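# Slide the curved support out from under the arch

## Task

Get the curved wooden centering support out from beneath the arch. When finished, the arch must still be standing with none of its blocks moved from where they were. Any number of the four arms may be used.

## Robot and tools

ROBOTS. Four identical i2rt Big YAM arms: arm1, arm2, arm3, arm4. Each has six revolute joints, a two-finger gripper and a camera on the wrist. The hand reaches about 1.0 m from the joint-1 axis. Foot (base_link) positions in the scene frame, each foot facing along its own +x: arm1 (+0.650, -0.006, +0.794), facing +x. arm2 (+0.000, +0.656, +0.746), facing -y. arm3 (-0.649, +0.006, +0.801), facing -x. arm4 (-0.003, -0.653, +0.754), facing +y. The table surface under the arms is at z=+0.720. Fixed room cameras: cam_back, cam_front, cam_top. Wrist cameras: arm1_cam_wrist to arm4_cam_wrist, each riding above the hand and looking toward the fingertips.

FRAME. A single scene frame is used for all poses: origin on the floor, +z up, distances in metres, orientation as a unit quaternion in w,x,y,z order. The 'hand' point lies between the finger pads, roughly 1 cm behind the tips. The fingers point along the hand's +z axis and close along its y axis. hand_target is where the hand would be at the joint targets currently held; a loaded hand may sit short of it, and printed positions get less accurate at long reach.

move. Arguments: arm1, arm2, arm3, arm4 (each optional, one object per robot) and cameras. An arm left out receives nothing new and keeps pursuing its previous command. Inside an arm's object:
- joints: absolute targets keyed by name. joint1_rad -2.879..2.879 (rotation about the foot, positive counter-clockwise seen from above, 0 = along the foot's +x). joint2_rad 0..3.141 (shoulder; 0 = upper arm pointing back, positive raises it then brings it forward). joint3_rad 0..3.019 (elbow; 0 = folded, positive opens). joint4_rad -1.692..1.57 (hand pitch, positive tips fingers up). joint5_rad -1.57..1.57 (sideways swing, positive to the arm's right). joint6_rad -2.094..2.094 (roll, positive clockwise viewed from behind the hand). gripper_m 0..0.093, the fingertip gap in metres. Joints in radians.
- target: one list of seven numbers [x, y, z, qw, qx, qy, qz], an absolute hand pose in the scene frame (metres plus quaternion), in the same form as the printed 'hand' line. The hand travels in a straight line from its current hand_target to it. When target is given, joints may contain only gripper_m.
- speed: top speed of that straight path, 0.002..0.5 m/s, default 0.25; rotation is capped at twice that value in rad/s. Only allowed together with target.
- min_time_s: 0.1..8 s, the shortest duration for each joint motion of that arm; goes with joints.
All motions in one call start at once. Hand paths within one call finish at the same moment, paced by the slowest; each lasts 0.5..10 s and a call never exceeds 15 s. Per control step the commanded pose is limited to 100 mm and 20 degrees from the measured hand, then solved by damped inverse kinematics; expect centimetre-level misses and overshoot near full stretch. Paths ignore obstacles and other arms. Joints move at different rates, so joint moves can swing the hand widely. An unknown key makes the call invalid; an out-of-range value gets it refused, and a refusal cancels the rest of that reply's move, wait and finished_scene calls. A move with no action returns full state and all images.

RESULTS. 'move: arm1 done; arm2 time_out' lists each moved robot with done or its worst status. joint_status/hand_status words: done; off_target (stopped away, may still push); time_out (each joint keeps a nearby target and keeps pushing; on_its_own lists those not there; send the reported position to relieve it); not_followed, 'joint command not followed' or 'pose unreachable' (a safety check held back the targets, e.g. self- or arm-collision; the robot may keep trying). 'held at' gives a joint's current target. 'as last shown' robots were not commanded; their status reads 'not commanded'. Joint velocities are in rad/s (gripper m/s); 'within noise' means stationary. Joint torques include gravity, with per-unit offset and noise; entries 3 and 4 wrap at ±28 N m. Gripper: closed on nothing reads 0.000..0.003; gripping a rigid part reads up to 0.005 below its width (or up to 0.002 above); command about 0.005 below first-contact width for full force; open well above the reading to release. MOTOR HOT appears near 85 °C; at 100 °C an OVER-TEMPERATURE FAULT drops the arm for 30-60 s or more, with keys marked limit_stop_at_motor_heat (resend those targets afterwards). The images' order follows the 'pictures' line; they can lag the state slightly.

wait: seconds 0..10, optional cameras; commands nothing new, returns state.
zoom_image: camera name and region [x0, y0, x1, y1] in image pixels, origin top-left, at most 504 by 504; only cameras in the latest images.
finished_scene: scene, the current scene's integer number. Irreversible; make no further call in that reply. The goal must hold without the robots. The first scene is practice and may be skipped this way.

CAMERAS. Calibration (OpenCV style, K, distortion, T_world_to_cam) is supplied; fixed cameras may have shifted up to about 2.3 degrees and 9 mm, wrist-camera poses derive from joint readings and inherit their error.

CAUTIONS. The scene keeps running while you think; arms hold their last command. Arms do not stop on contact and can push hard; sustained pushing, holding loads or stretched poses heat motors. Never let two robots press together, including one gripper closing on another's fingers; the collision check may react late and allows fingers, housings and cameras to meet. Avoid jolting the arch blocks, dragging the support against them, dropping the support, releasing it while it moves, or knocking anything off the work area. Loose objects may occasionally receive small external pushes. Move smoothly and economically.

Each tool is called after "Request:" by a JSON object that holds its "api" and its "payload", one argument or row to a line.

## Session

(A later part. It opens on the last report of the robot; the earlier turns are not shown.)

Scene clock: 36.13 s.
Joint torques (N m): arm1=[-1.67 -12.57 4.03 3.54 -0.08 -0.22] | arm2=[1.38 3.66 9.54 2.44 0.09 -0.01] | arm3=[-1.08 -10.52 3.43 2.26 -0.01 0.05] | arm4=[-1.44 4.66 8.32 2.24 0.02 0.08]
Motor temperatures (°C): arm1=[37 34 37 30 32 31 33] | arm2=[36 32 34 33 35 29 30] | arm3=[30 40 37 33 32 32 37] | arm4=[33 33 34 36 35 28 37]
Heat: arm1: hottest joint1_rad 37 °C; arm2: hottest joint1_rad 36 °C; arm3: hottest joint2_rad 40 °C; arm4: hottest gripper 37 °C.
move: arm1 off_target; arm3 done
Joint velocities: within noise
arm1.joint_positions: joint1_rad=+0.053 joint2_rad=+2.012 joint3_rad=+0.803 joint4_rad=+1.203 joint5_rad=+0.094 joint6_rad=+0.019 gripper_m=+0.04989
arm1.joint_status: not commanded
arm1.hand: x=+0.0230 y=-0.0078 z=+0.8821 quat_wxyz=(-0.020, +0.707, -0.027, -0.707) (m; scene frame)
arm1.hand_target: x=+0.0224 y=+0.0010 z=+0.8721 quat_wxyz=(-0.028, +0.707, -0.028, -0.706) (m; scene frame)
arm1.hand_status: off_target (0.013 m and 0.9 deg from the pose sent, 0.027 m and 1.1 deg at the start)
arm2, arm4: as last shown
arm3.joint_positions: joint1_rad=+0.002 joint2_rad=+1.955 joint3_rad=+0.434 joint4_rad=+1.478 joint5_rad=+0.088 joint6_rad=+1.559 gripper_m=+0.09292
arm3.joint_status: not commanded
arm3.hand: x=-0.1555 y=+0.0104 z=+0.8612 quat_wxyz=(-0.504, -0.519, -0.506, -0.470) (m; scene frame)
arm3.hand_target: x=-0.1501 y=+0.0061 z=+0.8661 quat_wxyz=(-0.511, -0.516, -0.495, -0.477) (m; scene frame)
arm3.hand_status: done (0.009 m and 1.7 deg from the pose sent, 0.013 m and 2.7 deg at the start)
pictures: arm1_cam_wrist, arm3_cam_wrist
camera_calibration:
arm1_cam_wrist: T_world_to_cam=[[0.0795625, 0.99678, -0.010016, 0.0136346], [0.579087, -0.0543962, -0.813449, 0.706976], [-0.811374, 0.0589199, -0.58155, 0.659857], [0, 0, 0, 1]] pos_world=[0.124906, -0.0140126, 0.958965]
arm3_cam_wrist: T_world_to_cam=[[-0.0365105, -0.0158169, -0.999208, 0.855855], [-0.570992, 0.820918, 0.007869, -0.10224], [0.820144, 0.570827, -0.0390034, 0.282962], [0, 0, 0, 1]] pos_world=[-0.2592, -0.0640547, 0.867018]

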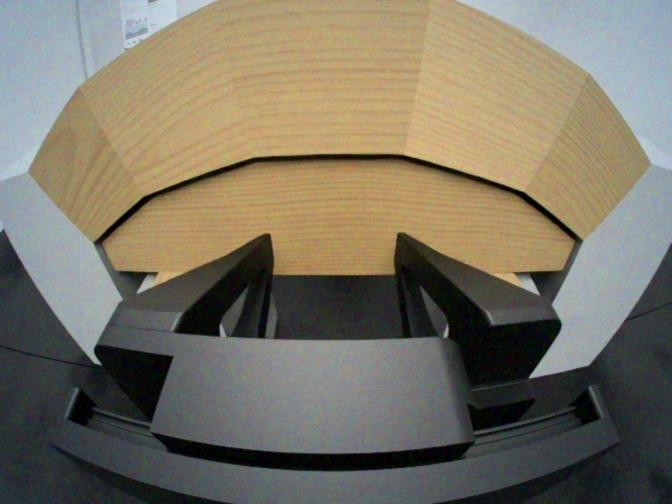

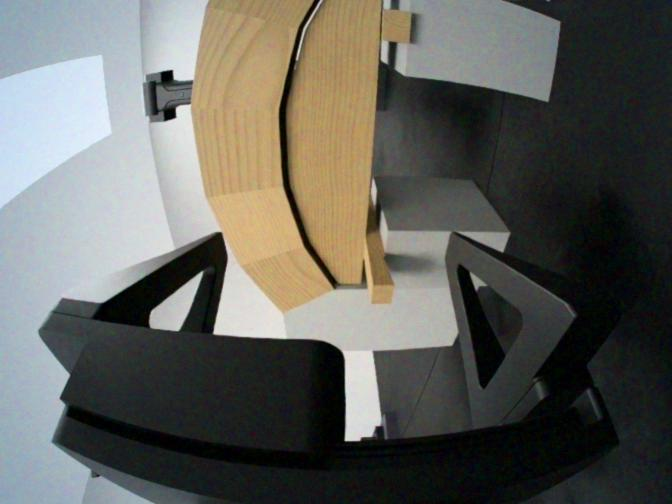

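Request:
{"api": "move", "payload": {
  "arm1": {"target": [-0.002, 0.003, 0.873, 0.0276, -0.7066, 0.0276, 0.7066], "speed": 0.03},
  "cameras": ["arm1_cam_wrist", "arm3_cam_wrist", "cam_top"]
}}

Scene clock: 37.77 s.
Joint torques (N m): arm1=[-1.61 -12.86 6.28 1.61 -0.13 -0.21] | arm2=[1.14 3.72 9.58 2.47 0.1 -0.01] | arm3=[-1.14 -10.7 3.4 2.26 -0.01 0.05] | arm4=[-1.14 4.42 8.31 2.33 0.08 0.05]
Motor temperatures (°C): arm1=[37 34 37 30 32 31 33] | arm2=[36 32 34 33 35 29 30] | arm3=[30 40 37 33 31 32 37] | arm4=[33 33 34 36 35 28 37]
Heat: arm1: hottest joint1_rad 37 °C; arm2: hottest joint1_rad 36 °C; arm3: hottest joint2_rad 40 °C; arm4: hottest gripper 37 °C.
move: arm1 off_target
Joint velocities: within noise
arm1.joint_positions: joint1_rad=+0.050 joint2_rad=+2.031 joint3_rad=+0.842 joint4_rad=+1.200 joint5_rad=+0.090 joint6_rad=+0.019 gripper_m=+0.04989
arm1.joint_status: not commanded
arm1.hand: x=+0.0100 y=-0.0064 z=+0.8842 quat_wxyz=(-0.019, +0.701, -0.027, -0.712) (m; scene frame)
arm1.hand_target: x=-0.0010 y=+0.0030 z=+0.8734 quat_wxyz=(-0.028, +0.706, -0.028, -0.707) (m; scene frame)
arm1.hand_status: off_target (0.019 m and 1.3 deg from the pose sent, 0.029 m and 0.9 deg at the start)
arm2.joint_positions: joint1_rad=-0.491 joint2_rad=+0.571 joint3_rad=+1.396 joint4_rad=-1.145 joint5_rad=+0.158 joint6_rad=+0.378 gripper_m=+0.09396
arm2.joint_status: not commanded
arm2.hand: x=-0.1424 y=+0.4717 z=+1.3418 quat_wxyz=(-0.330, -0.780, -0.216, +0.486) (m; scene frame)
arm2.hand_target: x=-0.1404 y=+0.4751 z=+1.3501 quat_wxyz=(-0.336, -0.774, -0.213, +0.492) (m; scene frame)
arm2.hand_status: not commanded
arm3: as last shown
arm3.hand_target: x=-0.1501 y=+0.0061 z=+0.8660 quat_wxyz=(-0.511, -0.516, -0.495, -0.477) (m; scene frame)
arm4.joint_positions: joint1_rad=-0.377 joint2_rad=+0.615 joint3_rad=+1.493 joint4_rad=-1.274 joint5_rad=+0.157 joint6_rad=-0.616 gripper_m=+0.09396
arm4.joint_status: not commanded
arm4.hand: x=+0.0978 y=-0.4603 z=+1.3602 quat_wxyz=(-0.554, +0.623, -0.545, -0.090) (m; scene frame)
arm4.hand_target: x=+0.0963 y=-0.4637 z=+1.3683 quat_wxyz=(-0.562, +0.618, -0.542, -0.093) (m; scene frame)
arm4.hand_status: not commanded
pictures: arm1_cam_wrist, arm3_cam_wrist, cam_top
camera_calibration:
arm1_cam_wrist: T_world_to_cam=[[0.0791808, 0.996792, -0.0116547, 0.0146981], [0.566296, -0.0545996, -0.822391, 0.724365], [-0.82039, 0.0585176, -0.568803, 0.63931], [0, 0, 0, 1]] pos_world=[0.113114, -0.0125118, 0.959524]
arm3_cam_wrist: T_world_to_cam=[[-0.0365105, -0.0158169, -0.999208, 0.855855], [-0.570992, 0.820918, 0.007869, -0.10224], [0.820144, 0.570827, -0.0390034, 0.282962], [0, 0, 0, 1]] pos_world=[-0.2592, -0.0640547, 0.867018]

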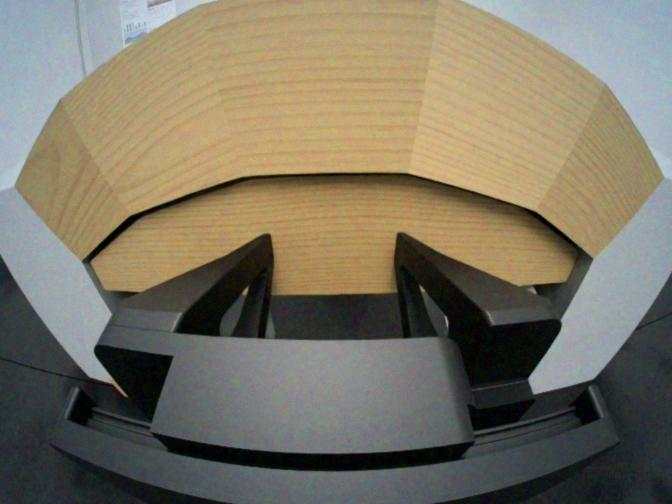

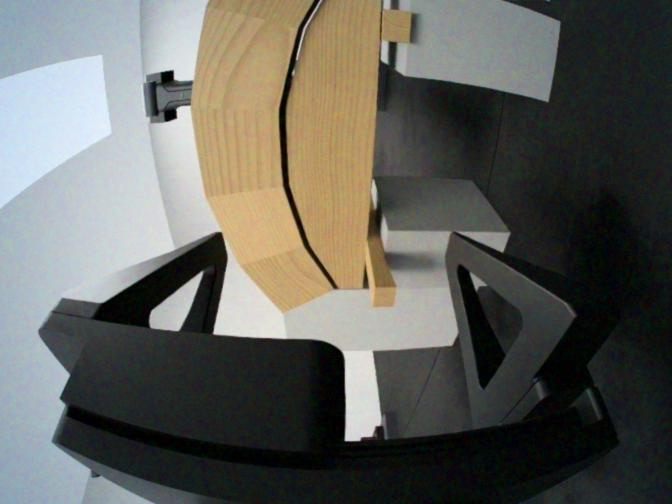

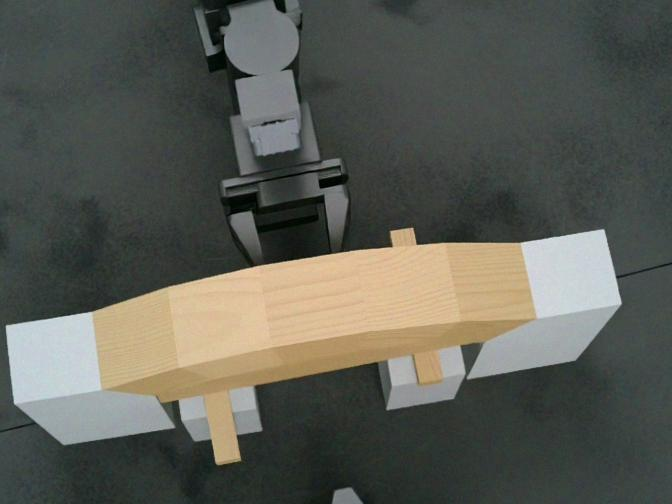

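Request:
{"api": "move", "payload": {
  "arm1": {"target": [0.012, 0.006, 0.873, 0.0276, -0.7066, 0.0276, 0.7066], "speed": 0.03, "joints": {"gripper_m": 0.088}},
  "cameras": []
}}

Request:
{"api": "move", "payload": {
  "arm1": {"target": [-0.012, 0.008, 0.873, 0.0276, -0.7066, 0.0276, 0.7066], "speed": 0.03},
  "cameras": ["arm1_cam_wrist", "arm3_cam_wrist", "cam_top"]
}}

Scene clock: 39.37 s.
Joint torques (N m): arm1=[-1.9 -14.1 3.45 2.76 -0.12 -0.21] | arm2=[1.03 3.84 9.48 2.5 0.1 -0.02] | arm3=[-1.03 -10.7 3.4 2.28 -0.01 0.06] | arm4=[-0.85 4.66 8.2 2.26 0.05 0.1]
Motor temperatures (°C): arm1=[37 34 38 30 32 31 33] | arm2=[36 32 34 33 35 29 30] | arm3=[30 40 37 33 31 32 37] | arm4=[33 33 34 36 35 28 37]
Heat: arm1: hottest joint3_rad 38 °C; arm2: hottest joint1_rad 36 °C; arm3: hottest joint2_rad 40 °C; arm4: hottest gripper 37 °C.
move: arm1 off_target
Joint velocities: within noise
arm1.joint_positions: joint1_rad=+0.044 joint2_rad=+2.031 joint3_rad=+0.842 joint4_rad=+1.200 joint5_rad=+0.084 joint6_rad=+0.019 gripper_m=+0.08788
arm1.joint_status: all done
arm1.hand: x=+0.0099 y=-0.0040 z=+0.8843 quat_wxyz=(-0.019, +0.701, -0.027, -0.712) (m; scene frame)
arm1.hand_target: x=+0.0122 y=+0.0059 z=+0.8733 quat_wxyz=(-0.027, +0.707, -0.028, -0.707) (m; scene frame)
arm1.hand_status: off_target (0.015 m and 1.3 deg from the pose sent, 0.017 m and 1.3 deg at the start)
arm2, arm3, arm4: as last shown
pictures: none
No camera images: "cameras" was empty.

Scene clock: 40.70 s.
Joint torques (N m): arm1=[-1.79 -13.1 6.58 1.62 -0.09 -0.21] | arm2=[1.2 3.78 9.48 2.5 0.11 -0.02] | arm3=[-1.03 -10.7 3.43 2.26 -0.01 0.05] | arm4=[-0.85 4.66 8.28 2.29 0.05 0.08]
Motor temperatures (°C): arm1=[37 35 38 30 31 31 33] | arm2=[36 32 34 33 35 29 30] | arm3=[30 40 37 33 31 32 36] | arm4=[33 33 34 36 35 28 37]
Heat: arm1: hottest joint3_rad 38 °C; arm2: hottest joint1_rad 36 °C; arm3: hottest joint2_rad 40 °C; arm4: hottest gripper 37 °C.
move: arm1 off_target
Joint velocities: within noise
arm1.joint_positions: joint1_rad=+0.040 joint2_rad=+2.043 joint3_rad=+0.869 joint4_rad=+1.182 joint5_rad=+0.079 joint6_rad=+0.019 gripper_m=+0.08789
arm1.joint_status: not commanded
arm1.hand: x=+0.0008 y=-0.0021 z=+0.8836 quat_wxyz=(-0.019, +0.702, -0.026, -0.711) (m; scene frame)
arm1.hand_target: x=-0.0107 y=+0.0081 z=+0.8731 quat_wxyz=(-0.028, +0.707, -0.028, -0.706) (m; scene frame)
arm1.hand_status: off_target (0.019 m and 1.3 deg from the pose sent, 0.027 m and 1.3 deg at the start)
arm2, arm3, arm4: as last shown
pictures: arm1_cam_wrist, arm3_cam_wrist, cam_top
camera_calibration:
arm1_cam_wrist: T_world_to_cam=[[0.0777298, 0.99691, -0.0113172, 0.0109667], [0.567898, -0.0536036, -0.821351, 0.728304], [-0.81942, 0.0574165, -0.57031, 0.632483], [0, 0, 0, 1]] pos_world=[0.103814, -0.00820804, 0.959029]
arm3_cam_wrist: T_world_to_cam=[[-0.0365105, -0.0158169, -0.999208, 0.855855], [-0.570992, 0.820918, 0.007869, -0.10224], [0.820144, 0.570827, -0.0390034, 0.282962], [0, 0, 0, 1]] pos_world=[-0.2592, -0.0640547, 0.867018]

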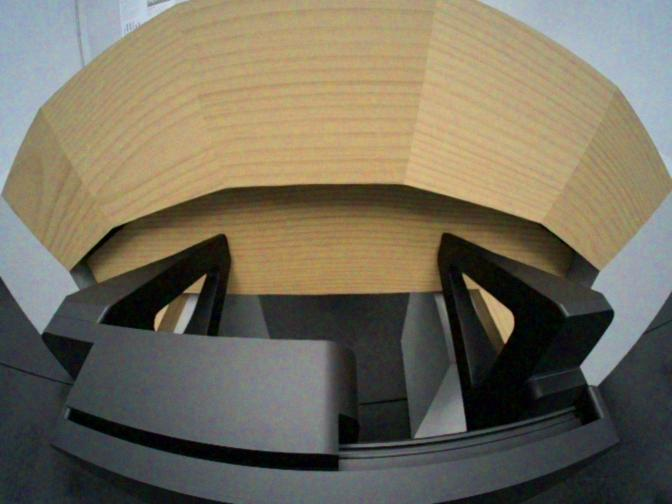

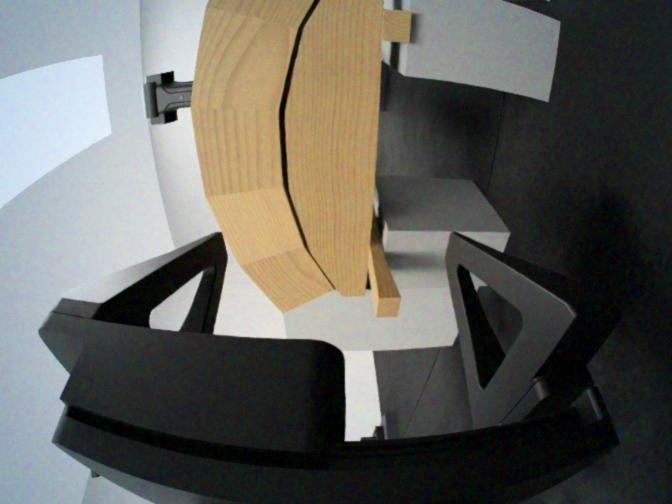

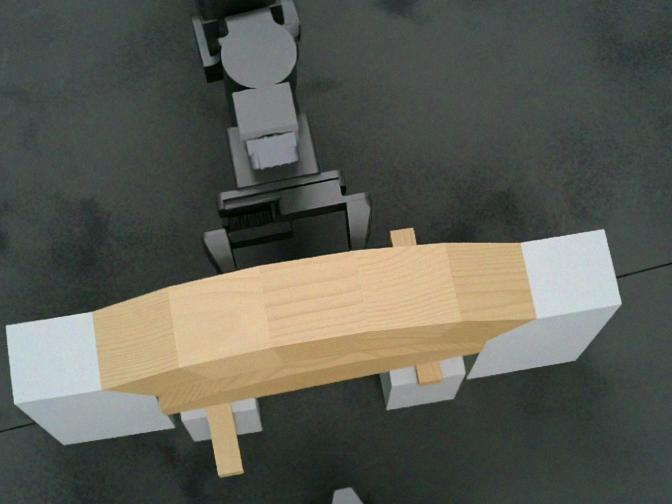

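Request:
{"api": "move", "payload": {
  "arm1": {"target": [-0.034, 0.007, 0.873, 0.0336, -0.7063, 0.0336, 0.7063], "speed": 0.03},
  "cameras": ["arm1_cam_wrist", "arm3_cam_wrist", "cam_top"]
}}

Scene clock: 43.50 s.
Joint torques (N m): arm1=[-1.03 -13.86 6.93 1.55 0.14 -0.21] | arm2=[1.08 3.78 9.44 2.43 0.1 -0.03] | arm3=[-0.91 -10.7 3.4 2.3 -0.02 0.05] | arm4=[-0.79 4.89 8.18 2.26 0.1 0.06]
Motor temperatures (°C): arm1=[37 35 38 30 31 31 33] | arm2=[36 32 35 33 35 29 30] | arm3=[30 40 36 33 31 32 36] | arm4=[33 33 35 36 35 28 37]
Heat: arm1: hottest joint3_rad 38 °C; arm2: hottest joint1_rad 36 °C; arm3: hottest joint2_rad 40 °C; arm4: hottest gripper 37 °C.
move: arm1 off_target
Joint velocities: within noise
arm1.joint_positions: joint1_rad=+0.040 joint2_rad=+2.068 joint3_rad=+0.936 joint4_rad=+1.140 joint5_rad=+0.097 joint6_rad=+0.019 gripper_m=+0.08789
arm1.joint_status: not commanded
arm1.hand: x=-0.0211 y=+0.0008 z=+0.8841 quat_wxyz=(-0.025, +0.702, -0.033, -0.711) (m; scene frame)
arm1.hand_target: x=-0.0328 y=+0.0071 z=+0.8731 quat_wxyz=(-0.034, +0.706, -0.034, -0.706) (m; scene frame)
arm1.hand_status: off_target (0.018 m and 1.2 deg from the pose sent, 0.038 m and 2.0 deg at the start)
arm2, arm3, arm4: as last shown
pictures: arm1_cam_wrist, arm3_cam_wrist, cam_top
camera_calibration:
arm1_cam_wrist: T_world_to_cam=[[0.0964177, 0.995274, -0.0115395, 0.0103085], [0.566999, -0.0644495, -0.821193, 0.741117], [-0.818056, 0.0726347, -0.570533, 0.614881], [0, 0, 0, 1]] pos_world=[0.0818005, -0.00715682, 0.95953]
arm3_cam_wrist: T_world_to_cam=[[-0.0365105, -0.0158169, -0.999208, 0.855855], [-0.570992, 0.820918, 0.007869, -0.10224], [0.820144, 0.570827, -0.0390034, 0.282962], [0, 0, 0, 1]] pos_world=[-0.2592, -0.0640547, 0.867018]

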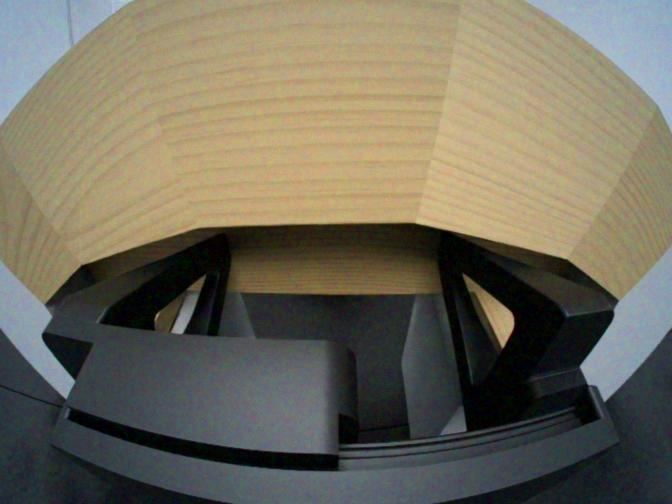

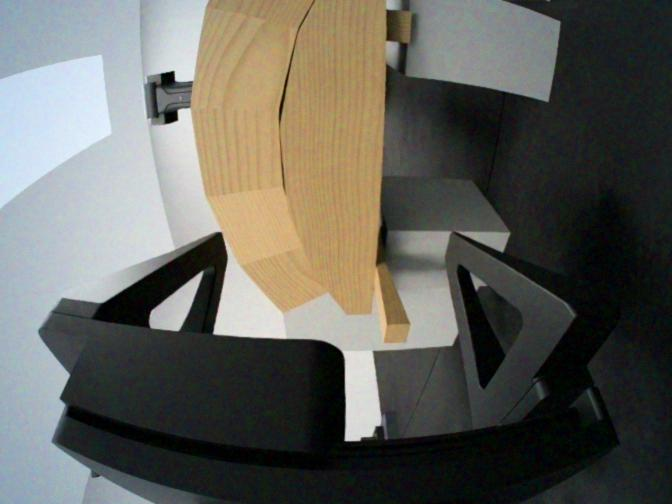

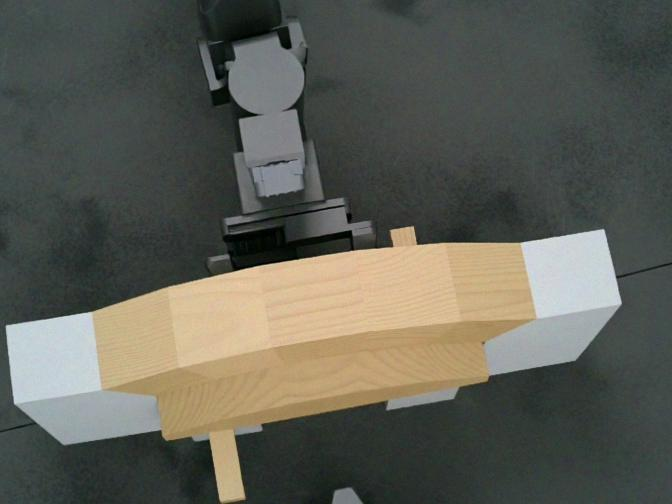

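Request:
{"api": "move", "payload": {
  "arm3": {"target": [-0.064, -0.004, 0.866, 0.511, 0.52, 0.495, 0.473], "speed": 0.05},
  "cameras": ["arm3_cam_wrist", "cam_top", "cam_back"]
}}

Scene clock: 46.40 s.
Joint torques (N m): arm1=[-1.14 -13.74 6.95 1.68 0.14 -0.22] | arm2=[1.14 3.96 9.43 2.48 0.1 -0.02] | arm3=[-1.08 -11.87 6.42 0.81 -0.01 0.05] | arm4=[-0.79 4.37 8.21 2.18 0.07 0.1]
Motor temperatures (°C): arm1=[37 35 38 30 31 31 33] | arm2=[36 32 35 33 35 29 30] | arm3=[30 40 37 33 31 32 36] | arm4=[33 33 35 36 35 28 37]
Heat: arm1: hottest joint3_rad 38 °C; arm2: hottest joint1_rad 36 °C; arm3: hottest joint2_rad 40 °C; arm4: hottest gripper 37 °C.
move: arm3 off_target
Joint velocities: within noise
arm1, arm2, arm4: as last shown
arm3.joint_positions: joint1_rad=-0.025 joint2_rad=+1.982 joint3_rad=+0.655 joint4_rad=+1.309 joint5_rad=+0.069 joint6_rad=+1.559 gripper_m=+0.09292
arm3.joint_status: not commanded
arm3.hand: x=-0.0732 y=+0.0014 z=+0.8719 quat_wxyz=(-0.512, -0.515, -0.497, -0.475) (m; scene frame)
arm3.hand_target: x=-0.0645 y=-0.0041 z=+0.8662 quat_wxyz=(-0.511, -0.520, -0.495, -0.473) (m; scene frame)
arm3.hand_status: off_target (0.012 m and 0.6 deg from the pose sent, 0.093 m and 1.5 deg at the start)
pictures: arm3_cam_wrist, cam_back, cam_top
camera_calibration:
arm3_cam_wrist: T_world_to_cam=[[-0.0118719, -0.0144015, -0.999826, 0.871791], [-0.564492, 0.825422, -0.00518662, -0.0360805], [0.825353, 0.564332, -0.0179289, 0.203042], [0, 0, 0, 1]] pos_world=[-0.177599, -0.0722464, 0.875092]

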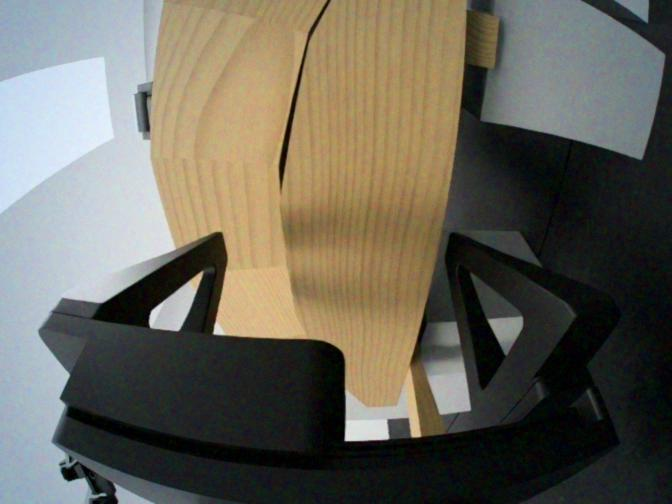

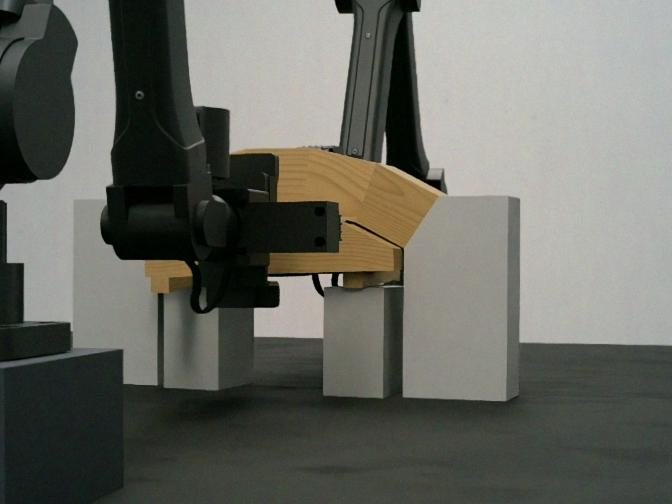

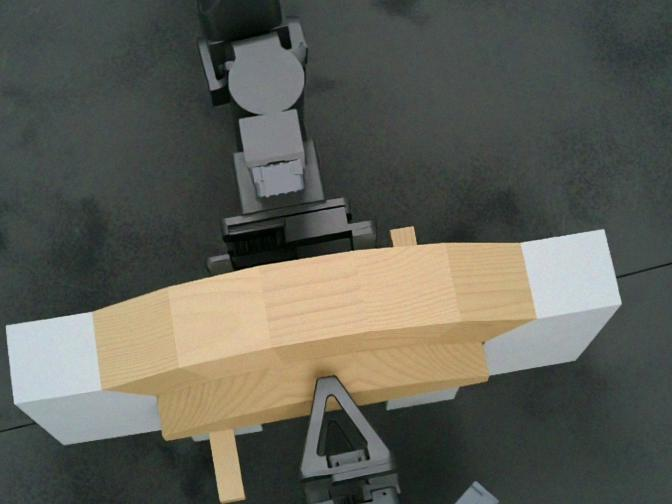

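Request:
{"api": "move", "payload": {
  "arm3": {"target": [-0.064, -0.004, 0.856, 0.511, 0.52, 0.495, 0.473], "speed": 0.03},
  "cameras": ["arm3_cam_wrist"]
}}

Scene clock: 51.10 s.
Joint torques (N m): arm1=[-1.08 -13.92 6.95 1.65 0.15 -0.21] | arm2=[1.26 3.84 9.57 2.41 0.11 -0.01] | arm3=[-1.08 -12.4 6.05 2.1 -0.01 0.05] | arm4=[-1.32 4.42 8.23 2.32 0.09 0.06]
Motor temperatures (°C): arm1=[37 35 39 30 31 31 33] | arm2=[36 32 35 33 35 29 30] | arm3=[30 40 37 33 31 32 36] | arm4=[33 33 35 36 35 28 37]
Heat: arm1: hottest joint3_rad 39 °C; arm2: hottest joint1_rad 36 °C; arm3: hottest joint2_rad 40 °C; arm4: hottest gripper 37 °C.
move: arm3 done
Joint velocities: within noise
arm1, arm2, arm4: as last shown
arm3.joint_positions: joint1_rad=-0.025 joint2_rad=+2.016 joint3_rad=+0.662 joint4_rad=+1.309 joint5_rad=+0.069 joint6_rad=+1.559 gripper_m=+0.09292
arm3.joint_status: not commanded
arm3.hand: x=-0.0730 y=+0.0013 z=+0.8552 quat_wxyz=(-0.505, -0.522, -0.504, -0.467) (m; scene frame)
arm3.hand_target: x=-0.0644 y=-0.0041 z=+0.8561 quat_wxyz=(-0.511, -0.520, -0.495, -0.473) (m; scene frame)
arm3.hand_status: done (0.010 m and 1.4 deg from the pose sent, 0.019 m and 0.6 deg at the start)
pictures: arm3_cam_wrist
camera_calibration:
arm3_cam_wrist: T_world_to_cam=[[-0.0392878, -0.0147354, -0.999119, 0.852431], [-0.564317, 0.825497, 0.0100156, -0.0489156], [0.824623, 0.564214, -0.0407474, 0.222056], [0, 0, 0, 1]] pos_world=[-0.177226, -0.0723466, 0.861218]

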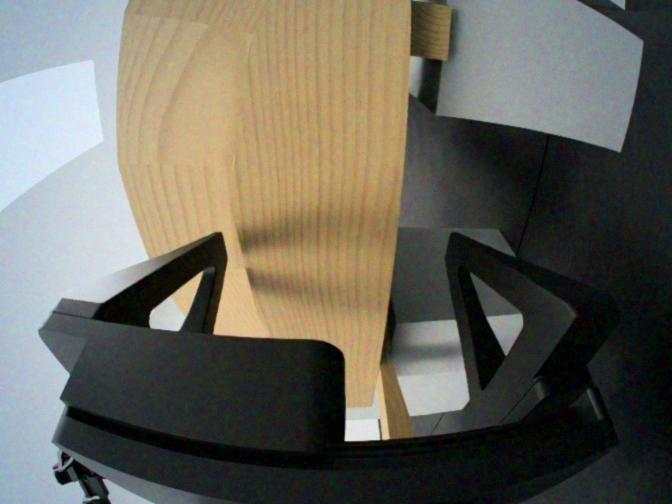

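Request:
{"api": "move", "payload": {
  "arm3": {"target": [-0.064, -0.004, 0.866, 0.511, 0.52, 0.495, 0.473], "speed": 0.03, "joints": {"gripper_m": 0.068}},
  "cameras": ["arm3_cam_wrist"]
}}

Scene clock: 52.30 s.
Joint torques (N m): arm1=[-1.03 -13.92 6.95 1.62 0.14 -0.21] | arm2=[1.2 4.01 9.55 2.51 0.1 -0.02] | arm3=[-1.08 -14.97 5.52 0.95 0 0.06] | arm4=[-0.85 4.19 8.32 2.3 0.06 0.1]
Motor temperatures (°C): arm1=[37 35 39 30 31 31 33] | arm2=[36 32 35 33 35 29 30] | arm3=[30 40 37 33 31 32 36] | arm4=[33 33 35 36 35 28 37]
Heat: arm1: hottest joint3_rad 39 °C; arm2: hottest joint1_rad 36 °C; arm3: hottest joint2_rad 40 °C; arm4: hottest gripper 37 °C.
move: arm3 off_target
Joint velocities: within noise
arm1, arm2, arm4: as last shown
arm1.hand_target: x=-0.0328 y=+0.0071 z=+0.8732 quat_wxyz=(-0.034, +0.706, -0.034, -0.706) (m; scene frame)
arm3.joint_positions: joint1_rad=-0.025 joint2_rad=+2.014 joint3_rad=+0.663 joint4_rad=+1.311 joint5_rad=+0.069 joint6_rad=+1.559 gripper_m=+0.06810
arm3.joint_status: all done
arm3.hand: x=-0.0724 y=+0.0013 z=+0.8569 quat_wxyz=(-0.506, -0.521, -0.503, -0.469) (m; scene frame)
arm3.hand_target: x=-0.0643 y=-0.0041 z=+0.8663 quat_wxyz=(-0.511, -0.520, -0.495, -0.473) (m; scene frame)
arm3.hand_status: off_target (0.013 m and 1.2 deg from the pose sent, 0.015 m and 1.4 deg at the start)
pictures: arm3_cam_wrist
camera_calibration:
arm3_cam_wrist: T_world_to_cam=[[-0.0350988, -0.014766, -0.999275, 0.854621], [-0.56436, 0.825494, 0.00762472, -0.0465334], [0.824782, 0.564218, -0.0373072, 0.218672], [0, 0, 0, 1]] pos_world=[-0.176622, -0.0723466, 0.862514]

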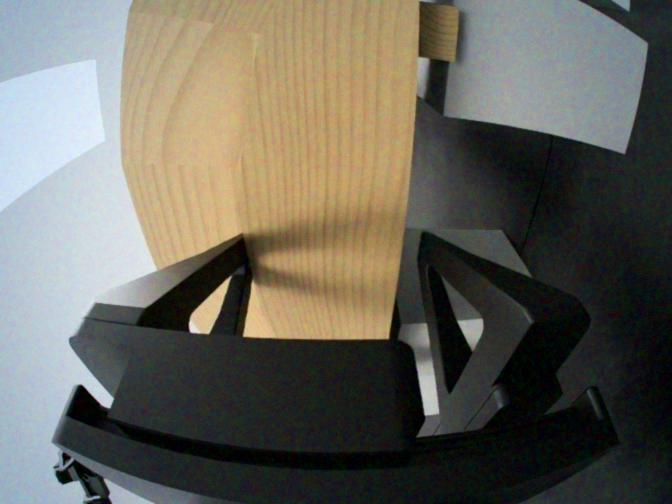

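Request:
{"api": "move", "payload": {
  "arm3": {"target": [-0.064, -0.004, 0.871, 0.511, 0.52, 0.495, 0.473], "speed": 0.03},
  "cameras": ["arm3_cam_wrist"]
}}

Request:
{"api": "zoom_image", "payload": {
  "camera": "arm3_cam_wrist",
  "region": [180, 180, 480, 360]
}}

Scene clock: 53.43 s.
Joint torques (N m): arm1=[-1.14 -14.04 6.95 1.63 0.13 -0.21] | arm2=[1.2 3.96 9.51 2.45 0.11 -0.02] | arm3=[-1.08 -15.91 5.34 0.84 -0.01 0.05] | arm4=[-1.26 4.19 8.2 2.32 0.03 0.04]
Motor temperatures (°C): arm1=[37 35 39 30 31 31 33] | arm2=[36 32 35 33 35 29 30] | arm3=[30 40 37 33 31 32 36] | arm4=[33 33 35 36 35 28 37]
Heat: arm1: hottest joint3_rad 39 °C; arm2: hottest joint1_rad 36 °C; arm3: hottest joint2_rad 40 °C; arm4: hottest gripper 37 °C.
move: arm3 off_target
Joint velocities: within noise
arm1, arm2, arm4: as last shown
arm3.joint_positions: joint1_rad=-0.025 joint2_rad=+2.008 joint3_rad=+0.663 joint4_rad=+1.298 joint5_rad=+0.069 joint6_rad=+1.559 gripper_m=+0.06809
arm3.joint_status: not commanded
arm3.hand: x=-0.0720 y=+0.0013 z=+0.8575 quat_wxyz=(-0.505, -0.522, -0.504, -0.467) (m; scene frame)
arm3.hand_target: x=-0.0643 y=-0.0040 z=+0.8712 quat_wxyz=(-0.511, -0.520, -0.495, -0.473) (m; scene frame)
arm3.hand_status: off_target (0.017 m and 1.5 deg from the pose sent, 0.017 m and 1.2 deg at the start)
pictures: arm3_cam_wrist
camera_calibration:
arm3_cam_wrist: T_world_to_cam=[[-0.0408148, -0.014771, -0.999058, 0.85464], [-0.564311, 0.825491, 0.0108492, -0.049153], [0.824552, 0.564222, -0.0420277, 0.222511], [0, 0, 0, 1]] pos_world=[-0.176328, -0.0723466, 0.86372]

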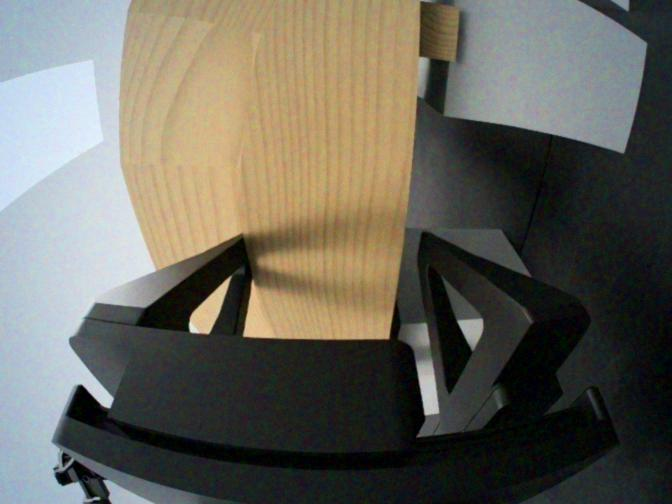

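Scaled by 1.680 from the camera's 672x504 image, which has a finer 960x720 frame.

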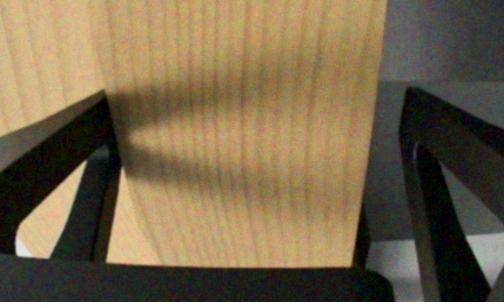

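Request:
{"api": "move", "payload": {
  "arm3": {"target": [-0.064, -0.004, 0.876, 0.511, 0.52, 0.495, 0.473], "speed": 0.03},
  "cameras": []
}}

Request:
{"api": "move", "payload": {
  "arm3": {"joints": {"gripper_m": 0.06}},
  "cameras": ["arm3_cam_wrist"]
}}

Request:
{"api": "zoom_image", "payload": {
  "camera": "arm3_cam_wrist",
  "region": [180, 180, 480, 360]
}}

Scene clock: 54.67 s.
Joint torques (N m): arm1=[-1.26 -13.98 6.93 1.62 0.14 -0.22] | arm2=[1.2 3.84 9.5 2.5 0.09 -0.02] | arm3=[-1.2 -15.97 5.31 0.95 -0.01 0.06] | arm4=[-0.73 4.72 8.14 2.21 0.04 0.08]
Motor temperatures (°C): arm1=[37 35 39 30 31 31 33] | arm2=[36 32 35 33 35 29 30] | arm3=[30 40 37 33 31 32 36] | arm4=[33 33 35 36 35 28 37]
Heat: arm1: hottest joint3_rad 39 °C; arm2: hottest joint1_rad 36 °C; arm3: hottest joint2_rad 40 °C; arm4: hottest gripper 37 °C.
move: arm3 off_target
Joint velocities: within noise
arm1: as last shown
arm2.joint_positions: joint1_rad=-0.491 joint2_rad=+0.571 joint3_rad=+1.396 joint4_rad=-1.145 joint5_rad=+0.158 joint6_rad=+0.378 gripper_m=+0.09396
arm2.joint_status: not commanded
arm2.hand: x=-0.1424 y=+0.4717 z=+1.3418 quat_wxyz=(-0.330, -0.780, -0.216, +0.486) (m; scene frame)
arm2.hand_target: x=-0.1404 y=+0.4751 z=+1.3501 quat_wxyz=(-0.336, -0.774, -0.213, +0.492) (m; scene frame)
arm2.hand_status: not commanded
arm3.joint_positions: joint1_rad=-0.025 joint2_rad=+1.994 joint3_rad=+0.663 joint4_rad=+1.281 joint5_rad=+0.069 joint6_rad=+1.559 gripper_m=+0.06809
arm3.joint_status: not commanded
arm3.hand: x=-0.0712 y=+0.0014 z=+0.8611 quat_wxyz=(-0.504, -0.523, -0.505, -0.466) (m; scene frame)
arm3.hand_target: x=-0.0643 y=-0.0040 z=+0.8761 quat_wxyz=(-0.511, -0.520, -0.495, -0.473) (m; scene frame)
arm3.hand_status: off_target (0.017 m and 1.6 deg from the pose sent, 0.021 m and 1.5 deg at the start)
arm4.joint_positions: joint1_rad=-0.377 joint2_rad=+0.615 joint3_rad=+1.493 joint4_rad=-1.274 joint5_rad=+0.157 joint6_rad=-0.616 gripper_m=+0.09396
arm4.joint_status: not commanded
arm4.hand: x=+0.0978 y=-0.4603 z=+1.3602 quat_wxyz=(-0.554, +0.623, -0.545, -0.090) (m; scene frame)
arm4.hand_target: x=+0.0963 y=-0.4637 z=+1.3683 quat_wxyz=(-0.562, +0.618, -0.542, -0.093) (m; scene frame)
arm4.hand_status: not commanded
pictures: none
No camera images: "cameras" was empty.

Scene clock: 55.10 s.
Joint torques (N m): arm1=[-1.08 -13.92 6.93 1.63 0.14 -0.21] | arm2=[1.03 3.55 9.5 2.41 0.09 -0.02] | arm3=[-1.14 -16.09 5.29 0.99 0 0.06] | arm4=[-1.14 3.96 8.36 2.26 0.04 0.08]
Motor temperatures (°C): arm1=[37 35 39 30 31 31 33] | arm2=[36 32 35 33 35 29 30] | arm3=[30 40 37 33 31 32 36] | arm4=[33 33 35 36 35 28 37]
Heat: arm1: hottest joint3_rad 39 °C; arm2: hottest joint1_rad 36 °C; arm3: hottest joint2_rad 40 °C; arm4: hottest gripper 37 °C.
move: arm3 done
Joint velocities: within noise
arm1, arm2, arm4: as last shown
arm3.joint_positions: joint1_rad=-0.025 joint2_rad=+1.993 joint3_rad=+0.663 joint4_rad=+1.281 joint5_rad=+0.069 joint6_rad=+1.559 gripper_m=+0.06019
arm3.joint_status: all done
arm3.hand: x=-0.0712 y=+0.0014 z=+0.8615 quat_wxyz=(-0.504, -0.523, -0.505, -0.466) (m; scene frame)
arm3.hand_target: x=-0.0643 y=-0.0041 z=+0.8761 quat_wxyz=(-0.511, -0.520, -0.495, -0.473) (m; scene frame)
arm3.hand_status: not commanded
pictures: arm3_cam_wrist
camera_calibration:
arm3_cam_wrist: T_world_to_cam=[[-0.043065, -0.0147938, -0.998963, 0.858396], [-0.564207, 0.825545, 0.0120972, -0.0497532], [0.824509, 0.564143, -0.0438988, 0.223559], [0, 0, 0, 1]] pos_world=[-0.17543, -0.0723466, 0.867922]

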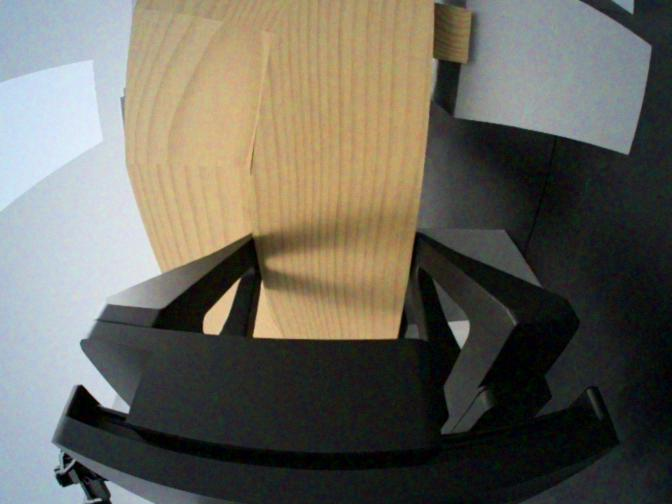

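Scaled by 1.680 from the camera's 672x504 image, which has a finer 960x720 frame.

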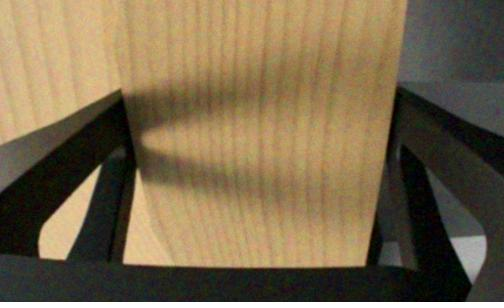

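Request:
{"api": "move", "payload": {
  "arm3": {"joints": {"gripper_m": 0.051}},
  "arm2": {"target": [-0.17, 0.12, 0.98, 0.0, 0.0, 0.9239, -0.3827], "speed": 0.2, "joints": {"gripper_m": 0.0}},
  "cameras": ["arm3_cam_wrist", "arm2_cam_wrist", "cam_top", "cam_back"]
}}

Scene clock: 62.77 s.
Joint torques (N m): arm1=[-1.03 -13.8 6.99 1.61 0.14 -0.22] | arm2=[1.55 -8.47 14.9 1.36 -0.02 -0.01] | arm3=[-1.03 -15.91 5.3 0.96 0 0.05] | arm4=[-1.08 4.37 8.17 2.36 0.05 0.03]
Motor temperatures (°C): arm1=[37 35 40 30 31 31 33] | arm2=[36 32 36 33 35 29 30] | arm3=[30 41 37 32 31 31 37] | arm4=[33 33 35 36 34 28 36]
Heat: arm1: hottest joint3_rad 40 °C; arm2: hottest joint1_rad 36 °C; arm3: hottest joint2_rad 41 °C; arm4: hottest joint4_rad 36 °C.
move: arm2 off_target; arm3 off_target
Joint velocities: within noise
arm1, arm4: as last shown
arm1.hand: x=-0.0211 y=+0.0008 z=+0.8839 quat_wxyz=(-0.025, +0.702, -0.033, -0.711) (m; scene frame)
arm1.hand_target: x=-0.0328 y=+0.0071 z=+0.8730 quat_wxyz=(-0.034, +0.706, -0.034, -0.706) (m; scene frame)
arm2.joint_positions: joint1_rad=-0.350 joint2_rad=+1.391 joint3_rad=+1.080 joint4_rad=-0.536 joint5_rad=-0.276 joint6_rad=-1.843 gripper_m=+0.00057
arm2.joint_status: all done
arm2.hand: x=-0.1667 y=+0.1362 z=+0.9646 quat_wxyz=(-0.006, -0.009, -0.927, +0.375) (m; scene frame)
arm2.hand_target: x=-0.1697 y=+0.1210 z=+0.9802 quat_wxyz=(+0.000, +0.000, -0.924, +0.383) (m; scene frame)
arm2.hand_status: off_target (0.023 m and 1.6 deg from the pose sent, 0.505 m and 134.7 deg at the start)
arm3.joint_positions: joint1_rad=-0.025 joint2_rad=+1.992 joint3_rad=+0.663 joint4_rad=+1.281 joint5_rad=+0.069 joint6_rad=+1.559 gripper_m=+0.05679
arm3.joint_status: gripper_m off_target (ended at +0.05682, target +0.05100)
arm3.hand: x=-0.0711 y=+0.0014 z=+0.8620 quat_wxyz=(-0.505, -0.522, -0.505, -0.467) (m; scene frame)
arm3.hand_target: x=-0.0643 y=-0.0041 z=+0.8760 quat_wxyz=(-0.511, -0.520, -0.495, -0.473) (m; scene frame)
arm3.hand_status: not commanded
pictures: arm2_cam_wrist, arm3_cam_wrist, cam_back, cam_top
camera_calibration:
arm2_cam_wrist: T_world_to_cam=[[-0.0166516, -0.713747, 0.700205, -0.581561], [-0.819791, 0.410669, 0.399116, -0.572502], [-0.572421, -0.567376, -0.591962, 0.678964], [0, 0, 0, 1]] pos_world=[-0.0903625, 0.20525, 1.03763]
arm3_cam_wrist: T_world_to_cam=[[-0.0423445, -0.0148023, -0.998993, 0.859049], [-0.564303, 0.825485, 0.0116878, -0.0495068], [0.824481, 0.56423, -0.0433077, 0.223011], [0, 0, 0, 1]] pos_world=[-0.175429, -0.0722467, 0.868421]

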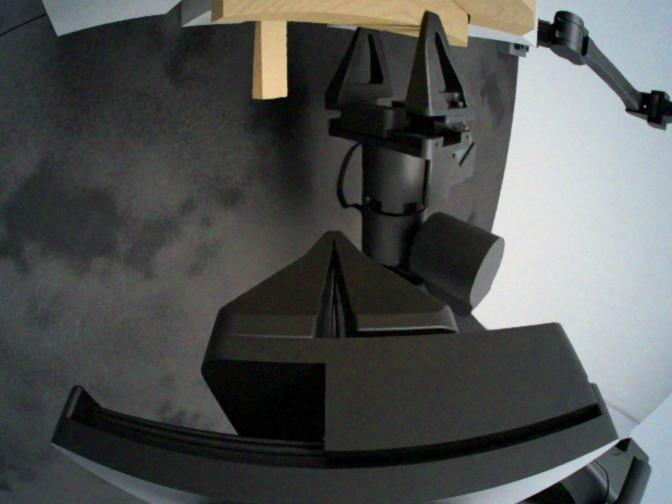

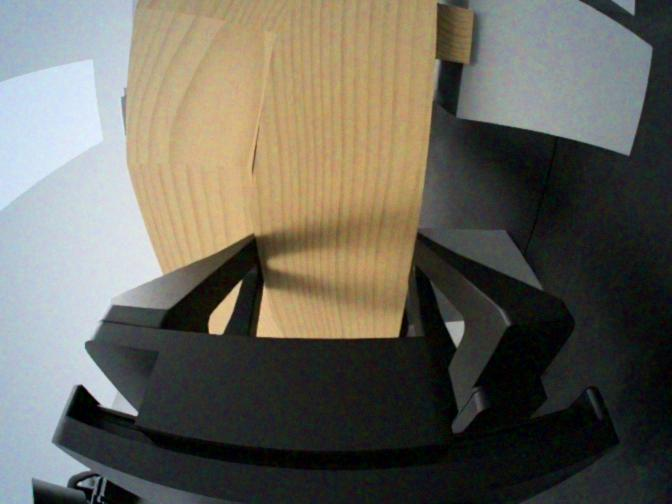

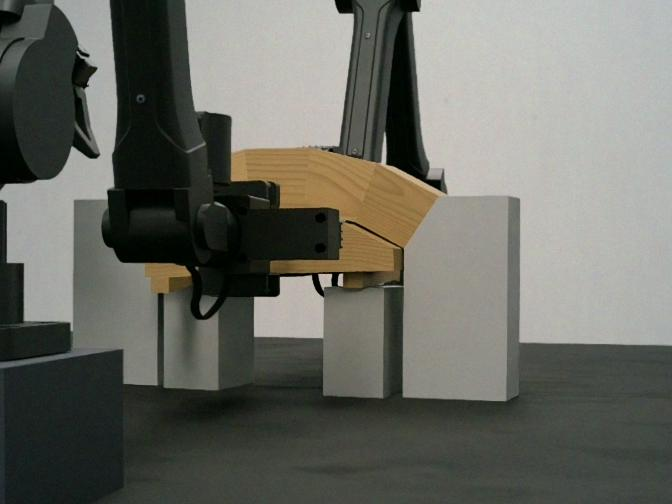

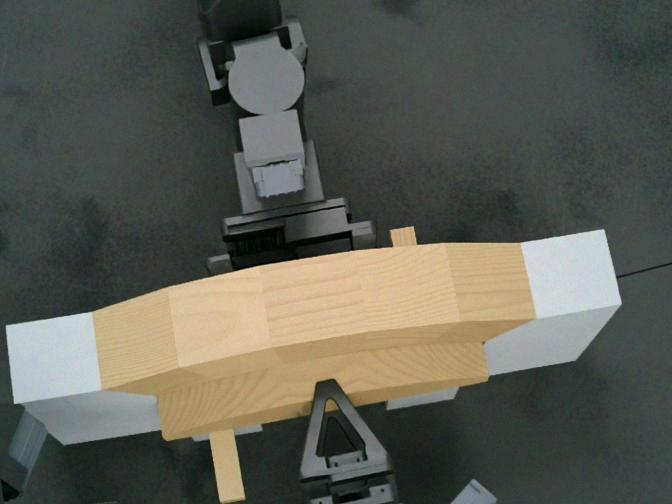

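Request:
{"api": "move", "payload": {
  "arm2": {"target": [-0.172, 0.075, 0.855, 0.0, 0.0, 0.9239, -0.3827], "speed": 0.06},
  "cameras": ["arm2_cam_wrist", "cam_top"]
}}

Scene clock: 66.03 s.
Joint torques (N m): arm1=[-1.08 -13.98 6.97 1.61 0.14 -0.21] | arm2=[1.61 -10.87 8.05 2.47 0.02 0.2] | arm3=[-1.2 -15.79 5.34 0.99 -0.01 0.06] | arm4=[-1.2 4.78 8.25 2.26 0.03 0.06]
Motor temperatures (°C): arm1=[37 35 40 30 31 31 33] | arm2=[36 32 37 33 35 29 30] | arm3=[30 41 37 32 31 31 37] | arm4=[33 33 35 36 34 28 36]
Heat: arm1: hottest joint3_rad 40 °C; arm2: hottest joint3_rad 37 °C; arm3: hottest joint2_rad 41 °C; arm4: hottest joint4_rad 36 °C.
move: arm2 off_target
Joint velocities: within noise
arm1.joint_positions: joint1_rad=+0.040 joint2_rad=+2.068 joint3_rad=+0.936 joint4_rad=+1.140 joint5_rad=+0.097 joint6_rad=+0.019 gripper_m=+0.08789
arm1.joint_status: not commanded
arm1.hand: x=-0.0211 y=+0.0008 z=+0.8839 quat_wxyz=(-0.025, +0.702, -0.033, -0.711) (m; scene frame)
arm1.hand_target: x=-0.0328 y=+0.0071 z=+0.8730 quat_wxyz=(-0.034, +0.706, -0.034, -0.706) (m; scene frame)
arm1.hand_status: not commanded
arm2.joint_positions: joint1_rad=-0.320 joint2_rad=+1.637 joint3_rad=+1.074 joint4_rad=-0.237 joint5_rad=-0.255 joint6_rad=-1.841 gripper_m=+0.00057
arm2.joint_status: not commanded
arm2.hand: x=-0.1768 y=+0.0745 z=+0.8734 quat_wxyz=(+0.005, +0.003, -0.920, +0.392) (m; scene frame)
arm2.hand_target: x=-0.1719 y=+0.0755 z=+0.8554 quat_wxyz=(+0.000, +0.000, -0.924, +0.383) (m; scene frame)
arm2.hand_status: off_target (0.019 m and 1.4 deg from the pose sent, 0.126 m and 1.6 deg at the start)
arm3, arm4: as last shown
pictures: arm2_cam_wrist, cam_top
camera_calibration:
arm2_cam_wrist: T_world_to_cam=[[0.0142936, -0.686516, 0.726974, -0.58192], [-0.813224, 0.415041, 0.407932, -0.525909], [-0.581776, -0.597023, -0.552359, 0.5502], [0, 0, 0, 1]] pos_world=[-0.0992712, 0.147258, 0.941483]

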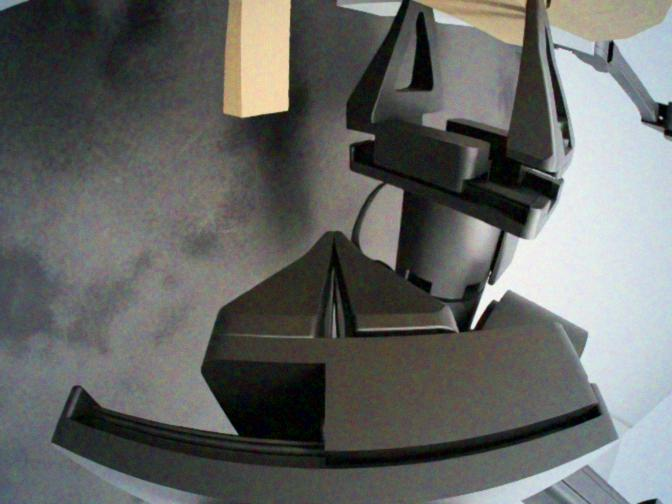

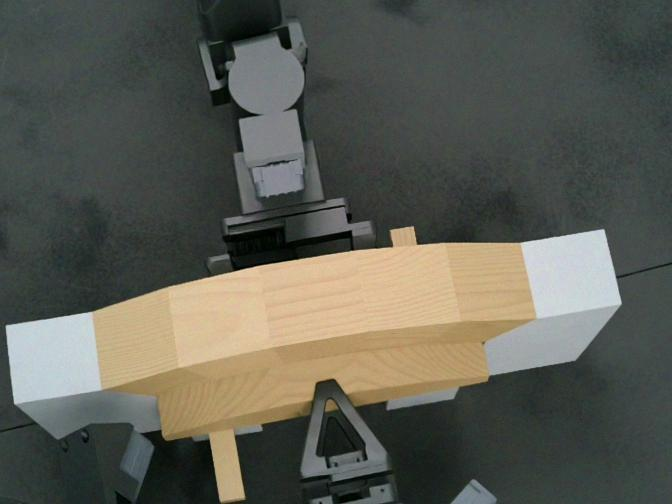

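Request:
{"api": "move", "payload": {
  "arm2": {"target": [-0.19, 0.16, 0.99, 0.0, 0.0, 0.9239, -0.3827], "speed": 0.1},
  "arm3": {"target": [-0.064, -0.004, 0.88, 0.511, 0.52, 0.495, 0.473], "speed": 0.02},
  "cameras": ["arm3_cam_wrist", "cam_back"]
}}

Request:
{"api": "zoom_image", "payload": {
  "camera": "cam_back",
  "region": [130, 130, 460, 410]
}}

Scene clock: 69.17 s.
Joint torques (N m): arm1=[-1.32 -13.86 6.94 1.62 0.14 -0.2] | arm2=[0.62 -9.05 12.27 1.35 -0.36 0.01] | arm3=[-1.2 -16.38 5.2 1.03 -0.01 0.06] | arm4=[-0.56 4.78 8.21 2.3 0.04 0.06]
Motor temperatures (°C): arm1=[37 35 41 30 31 31 33] | arm2=[36 33 37 33 35 29 30] | arm3=[30 41 37 32 31 31 37] | arm4=[33 32 35 36 34 28 36]
Heat: arm1: hottest joint3_rad 41 °C; arm2: hottest joint3_rad 37 °C; arm3: hottest joint2_rad 41 °C; arm4: hottest joint4_rad 36 °C.
move: arm2 off_target; arm3 off_target
Joint velocities: within noise
arm1, arm4: as last shown
arm1.hand: x=-0.0211 y=+0.0008 z=+0.8839 quat_wxyz=(-0.026, +0.702, -0.033, -0.711) (m; scene frame)
arm1.hand_target: x=-0.0328 y=+0.0071 z=+0.8731 quat_wxyz=(-0.034, +0.706, -0.034, -0.706) (m; scene frame)
arm2.joint_positions: joint1_rad=-0.417 joint2_rad=+1.337 joint3_rad=+1.065 joint4_rad=-0.586 joint5_rad=-0.321 joint6_rad=-1.906 gripper_m=+0.00057
arm2.joint_status: not commanded
arm2.hand: x=-0.1853 y=+0.1628 z=+0.9782 quat_wxyz=(-0.004, -0.004, -0.926, +0.377) (m; scene frame)
arm2.hand_target: x=-0.1900 y=+0.1602 z=+0.9900 quat_wxyz=(+0.000, +0.000, -0.924, +0.383) (m; scene frame)
arm2.hand_status: off_target (0.013 m and 1.0 deg from the pose sent, 0.145 m and 1.4 deg at the start)
arm3.joint_positions: joint1_rad=-0.025 joint2_rad=+1.985 joint3_rad=+0.663 joint4_rad=+1.268 joint5_rad=+0.069 joint6_rad=+1.559 gripper_m=+0.05679
arm3.joint_status: not commanded
arm3.hand: x=-0.0708 y=+0.0014 z=+0.8626 quat_wxyz=(-0.503, -0.524, -0.506, -0.465) (m; scene frame)
arm3.hand_target: x=-0.0643 y=-0.0040 z=+0.8801 quat_wxyz=(-0.511, -0.520, -0.495, -0.473) (m; scene frame)
arm3.hand_status: off_target (0.019 m and 1.9 deg from the pose sent, 0.020 m and 1.5 deg at the start)
pictures: arm3_cam_wrist, cam_back
camera_calibration:
arm3_cam_wrist: T_world_to_cam=[[-0.0484507, -0.0149401, -0.998714, 0.858949], [-0.564135, 0.825546, 0.0150183, -0.0521612], [0.824259, 0.564138, -0.0484265, 0.227145], [0, 0, 0, 1]] pos_world=[-0.175036, -0.0722467, 0.869627]

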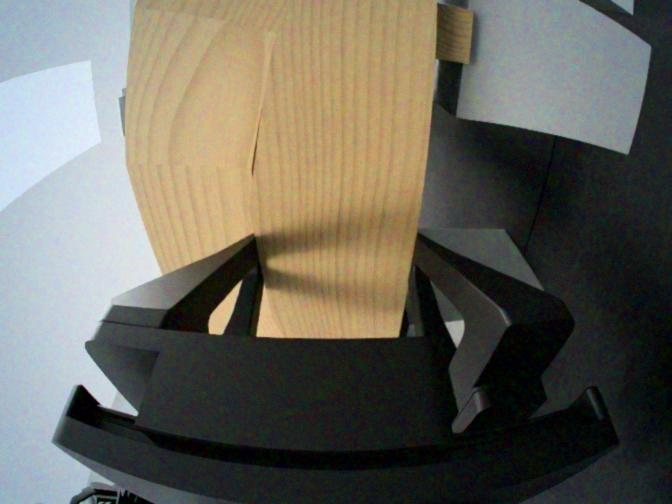

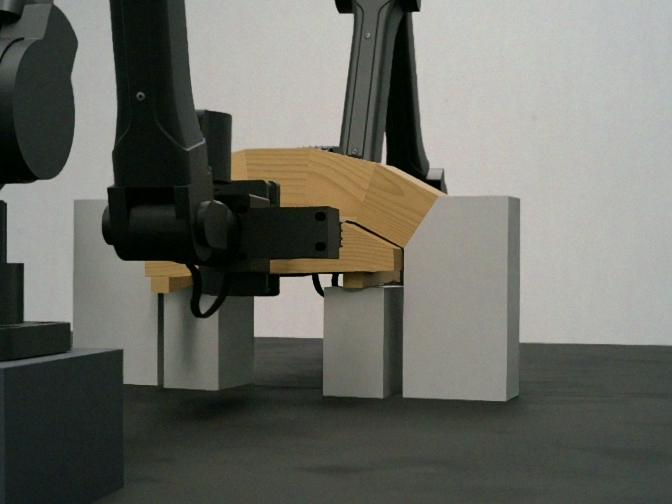

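Scaled by 1.527 from the camera's 672x504 image, which has a finer 960x720 frame.

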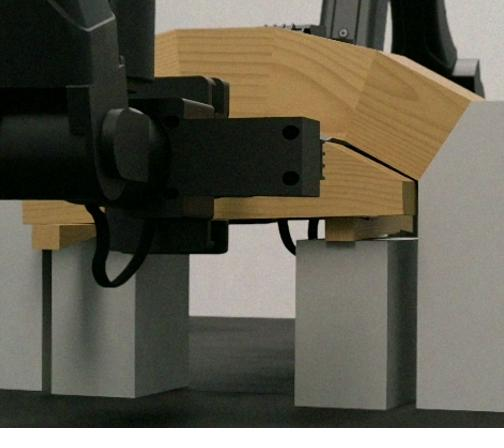

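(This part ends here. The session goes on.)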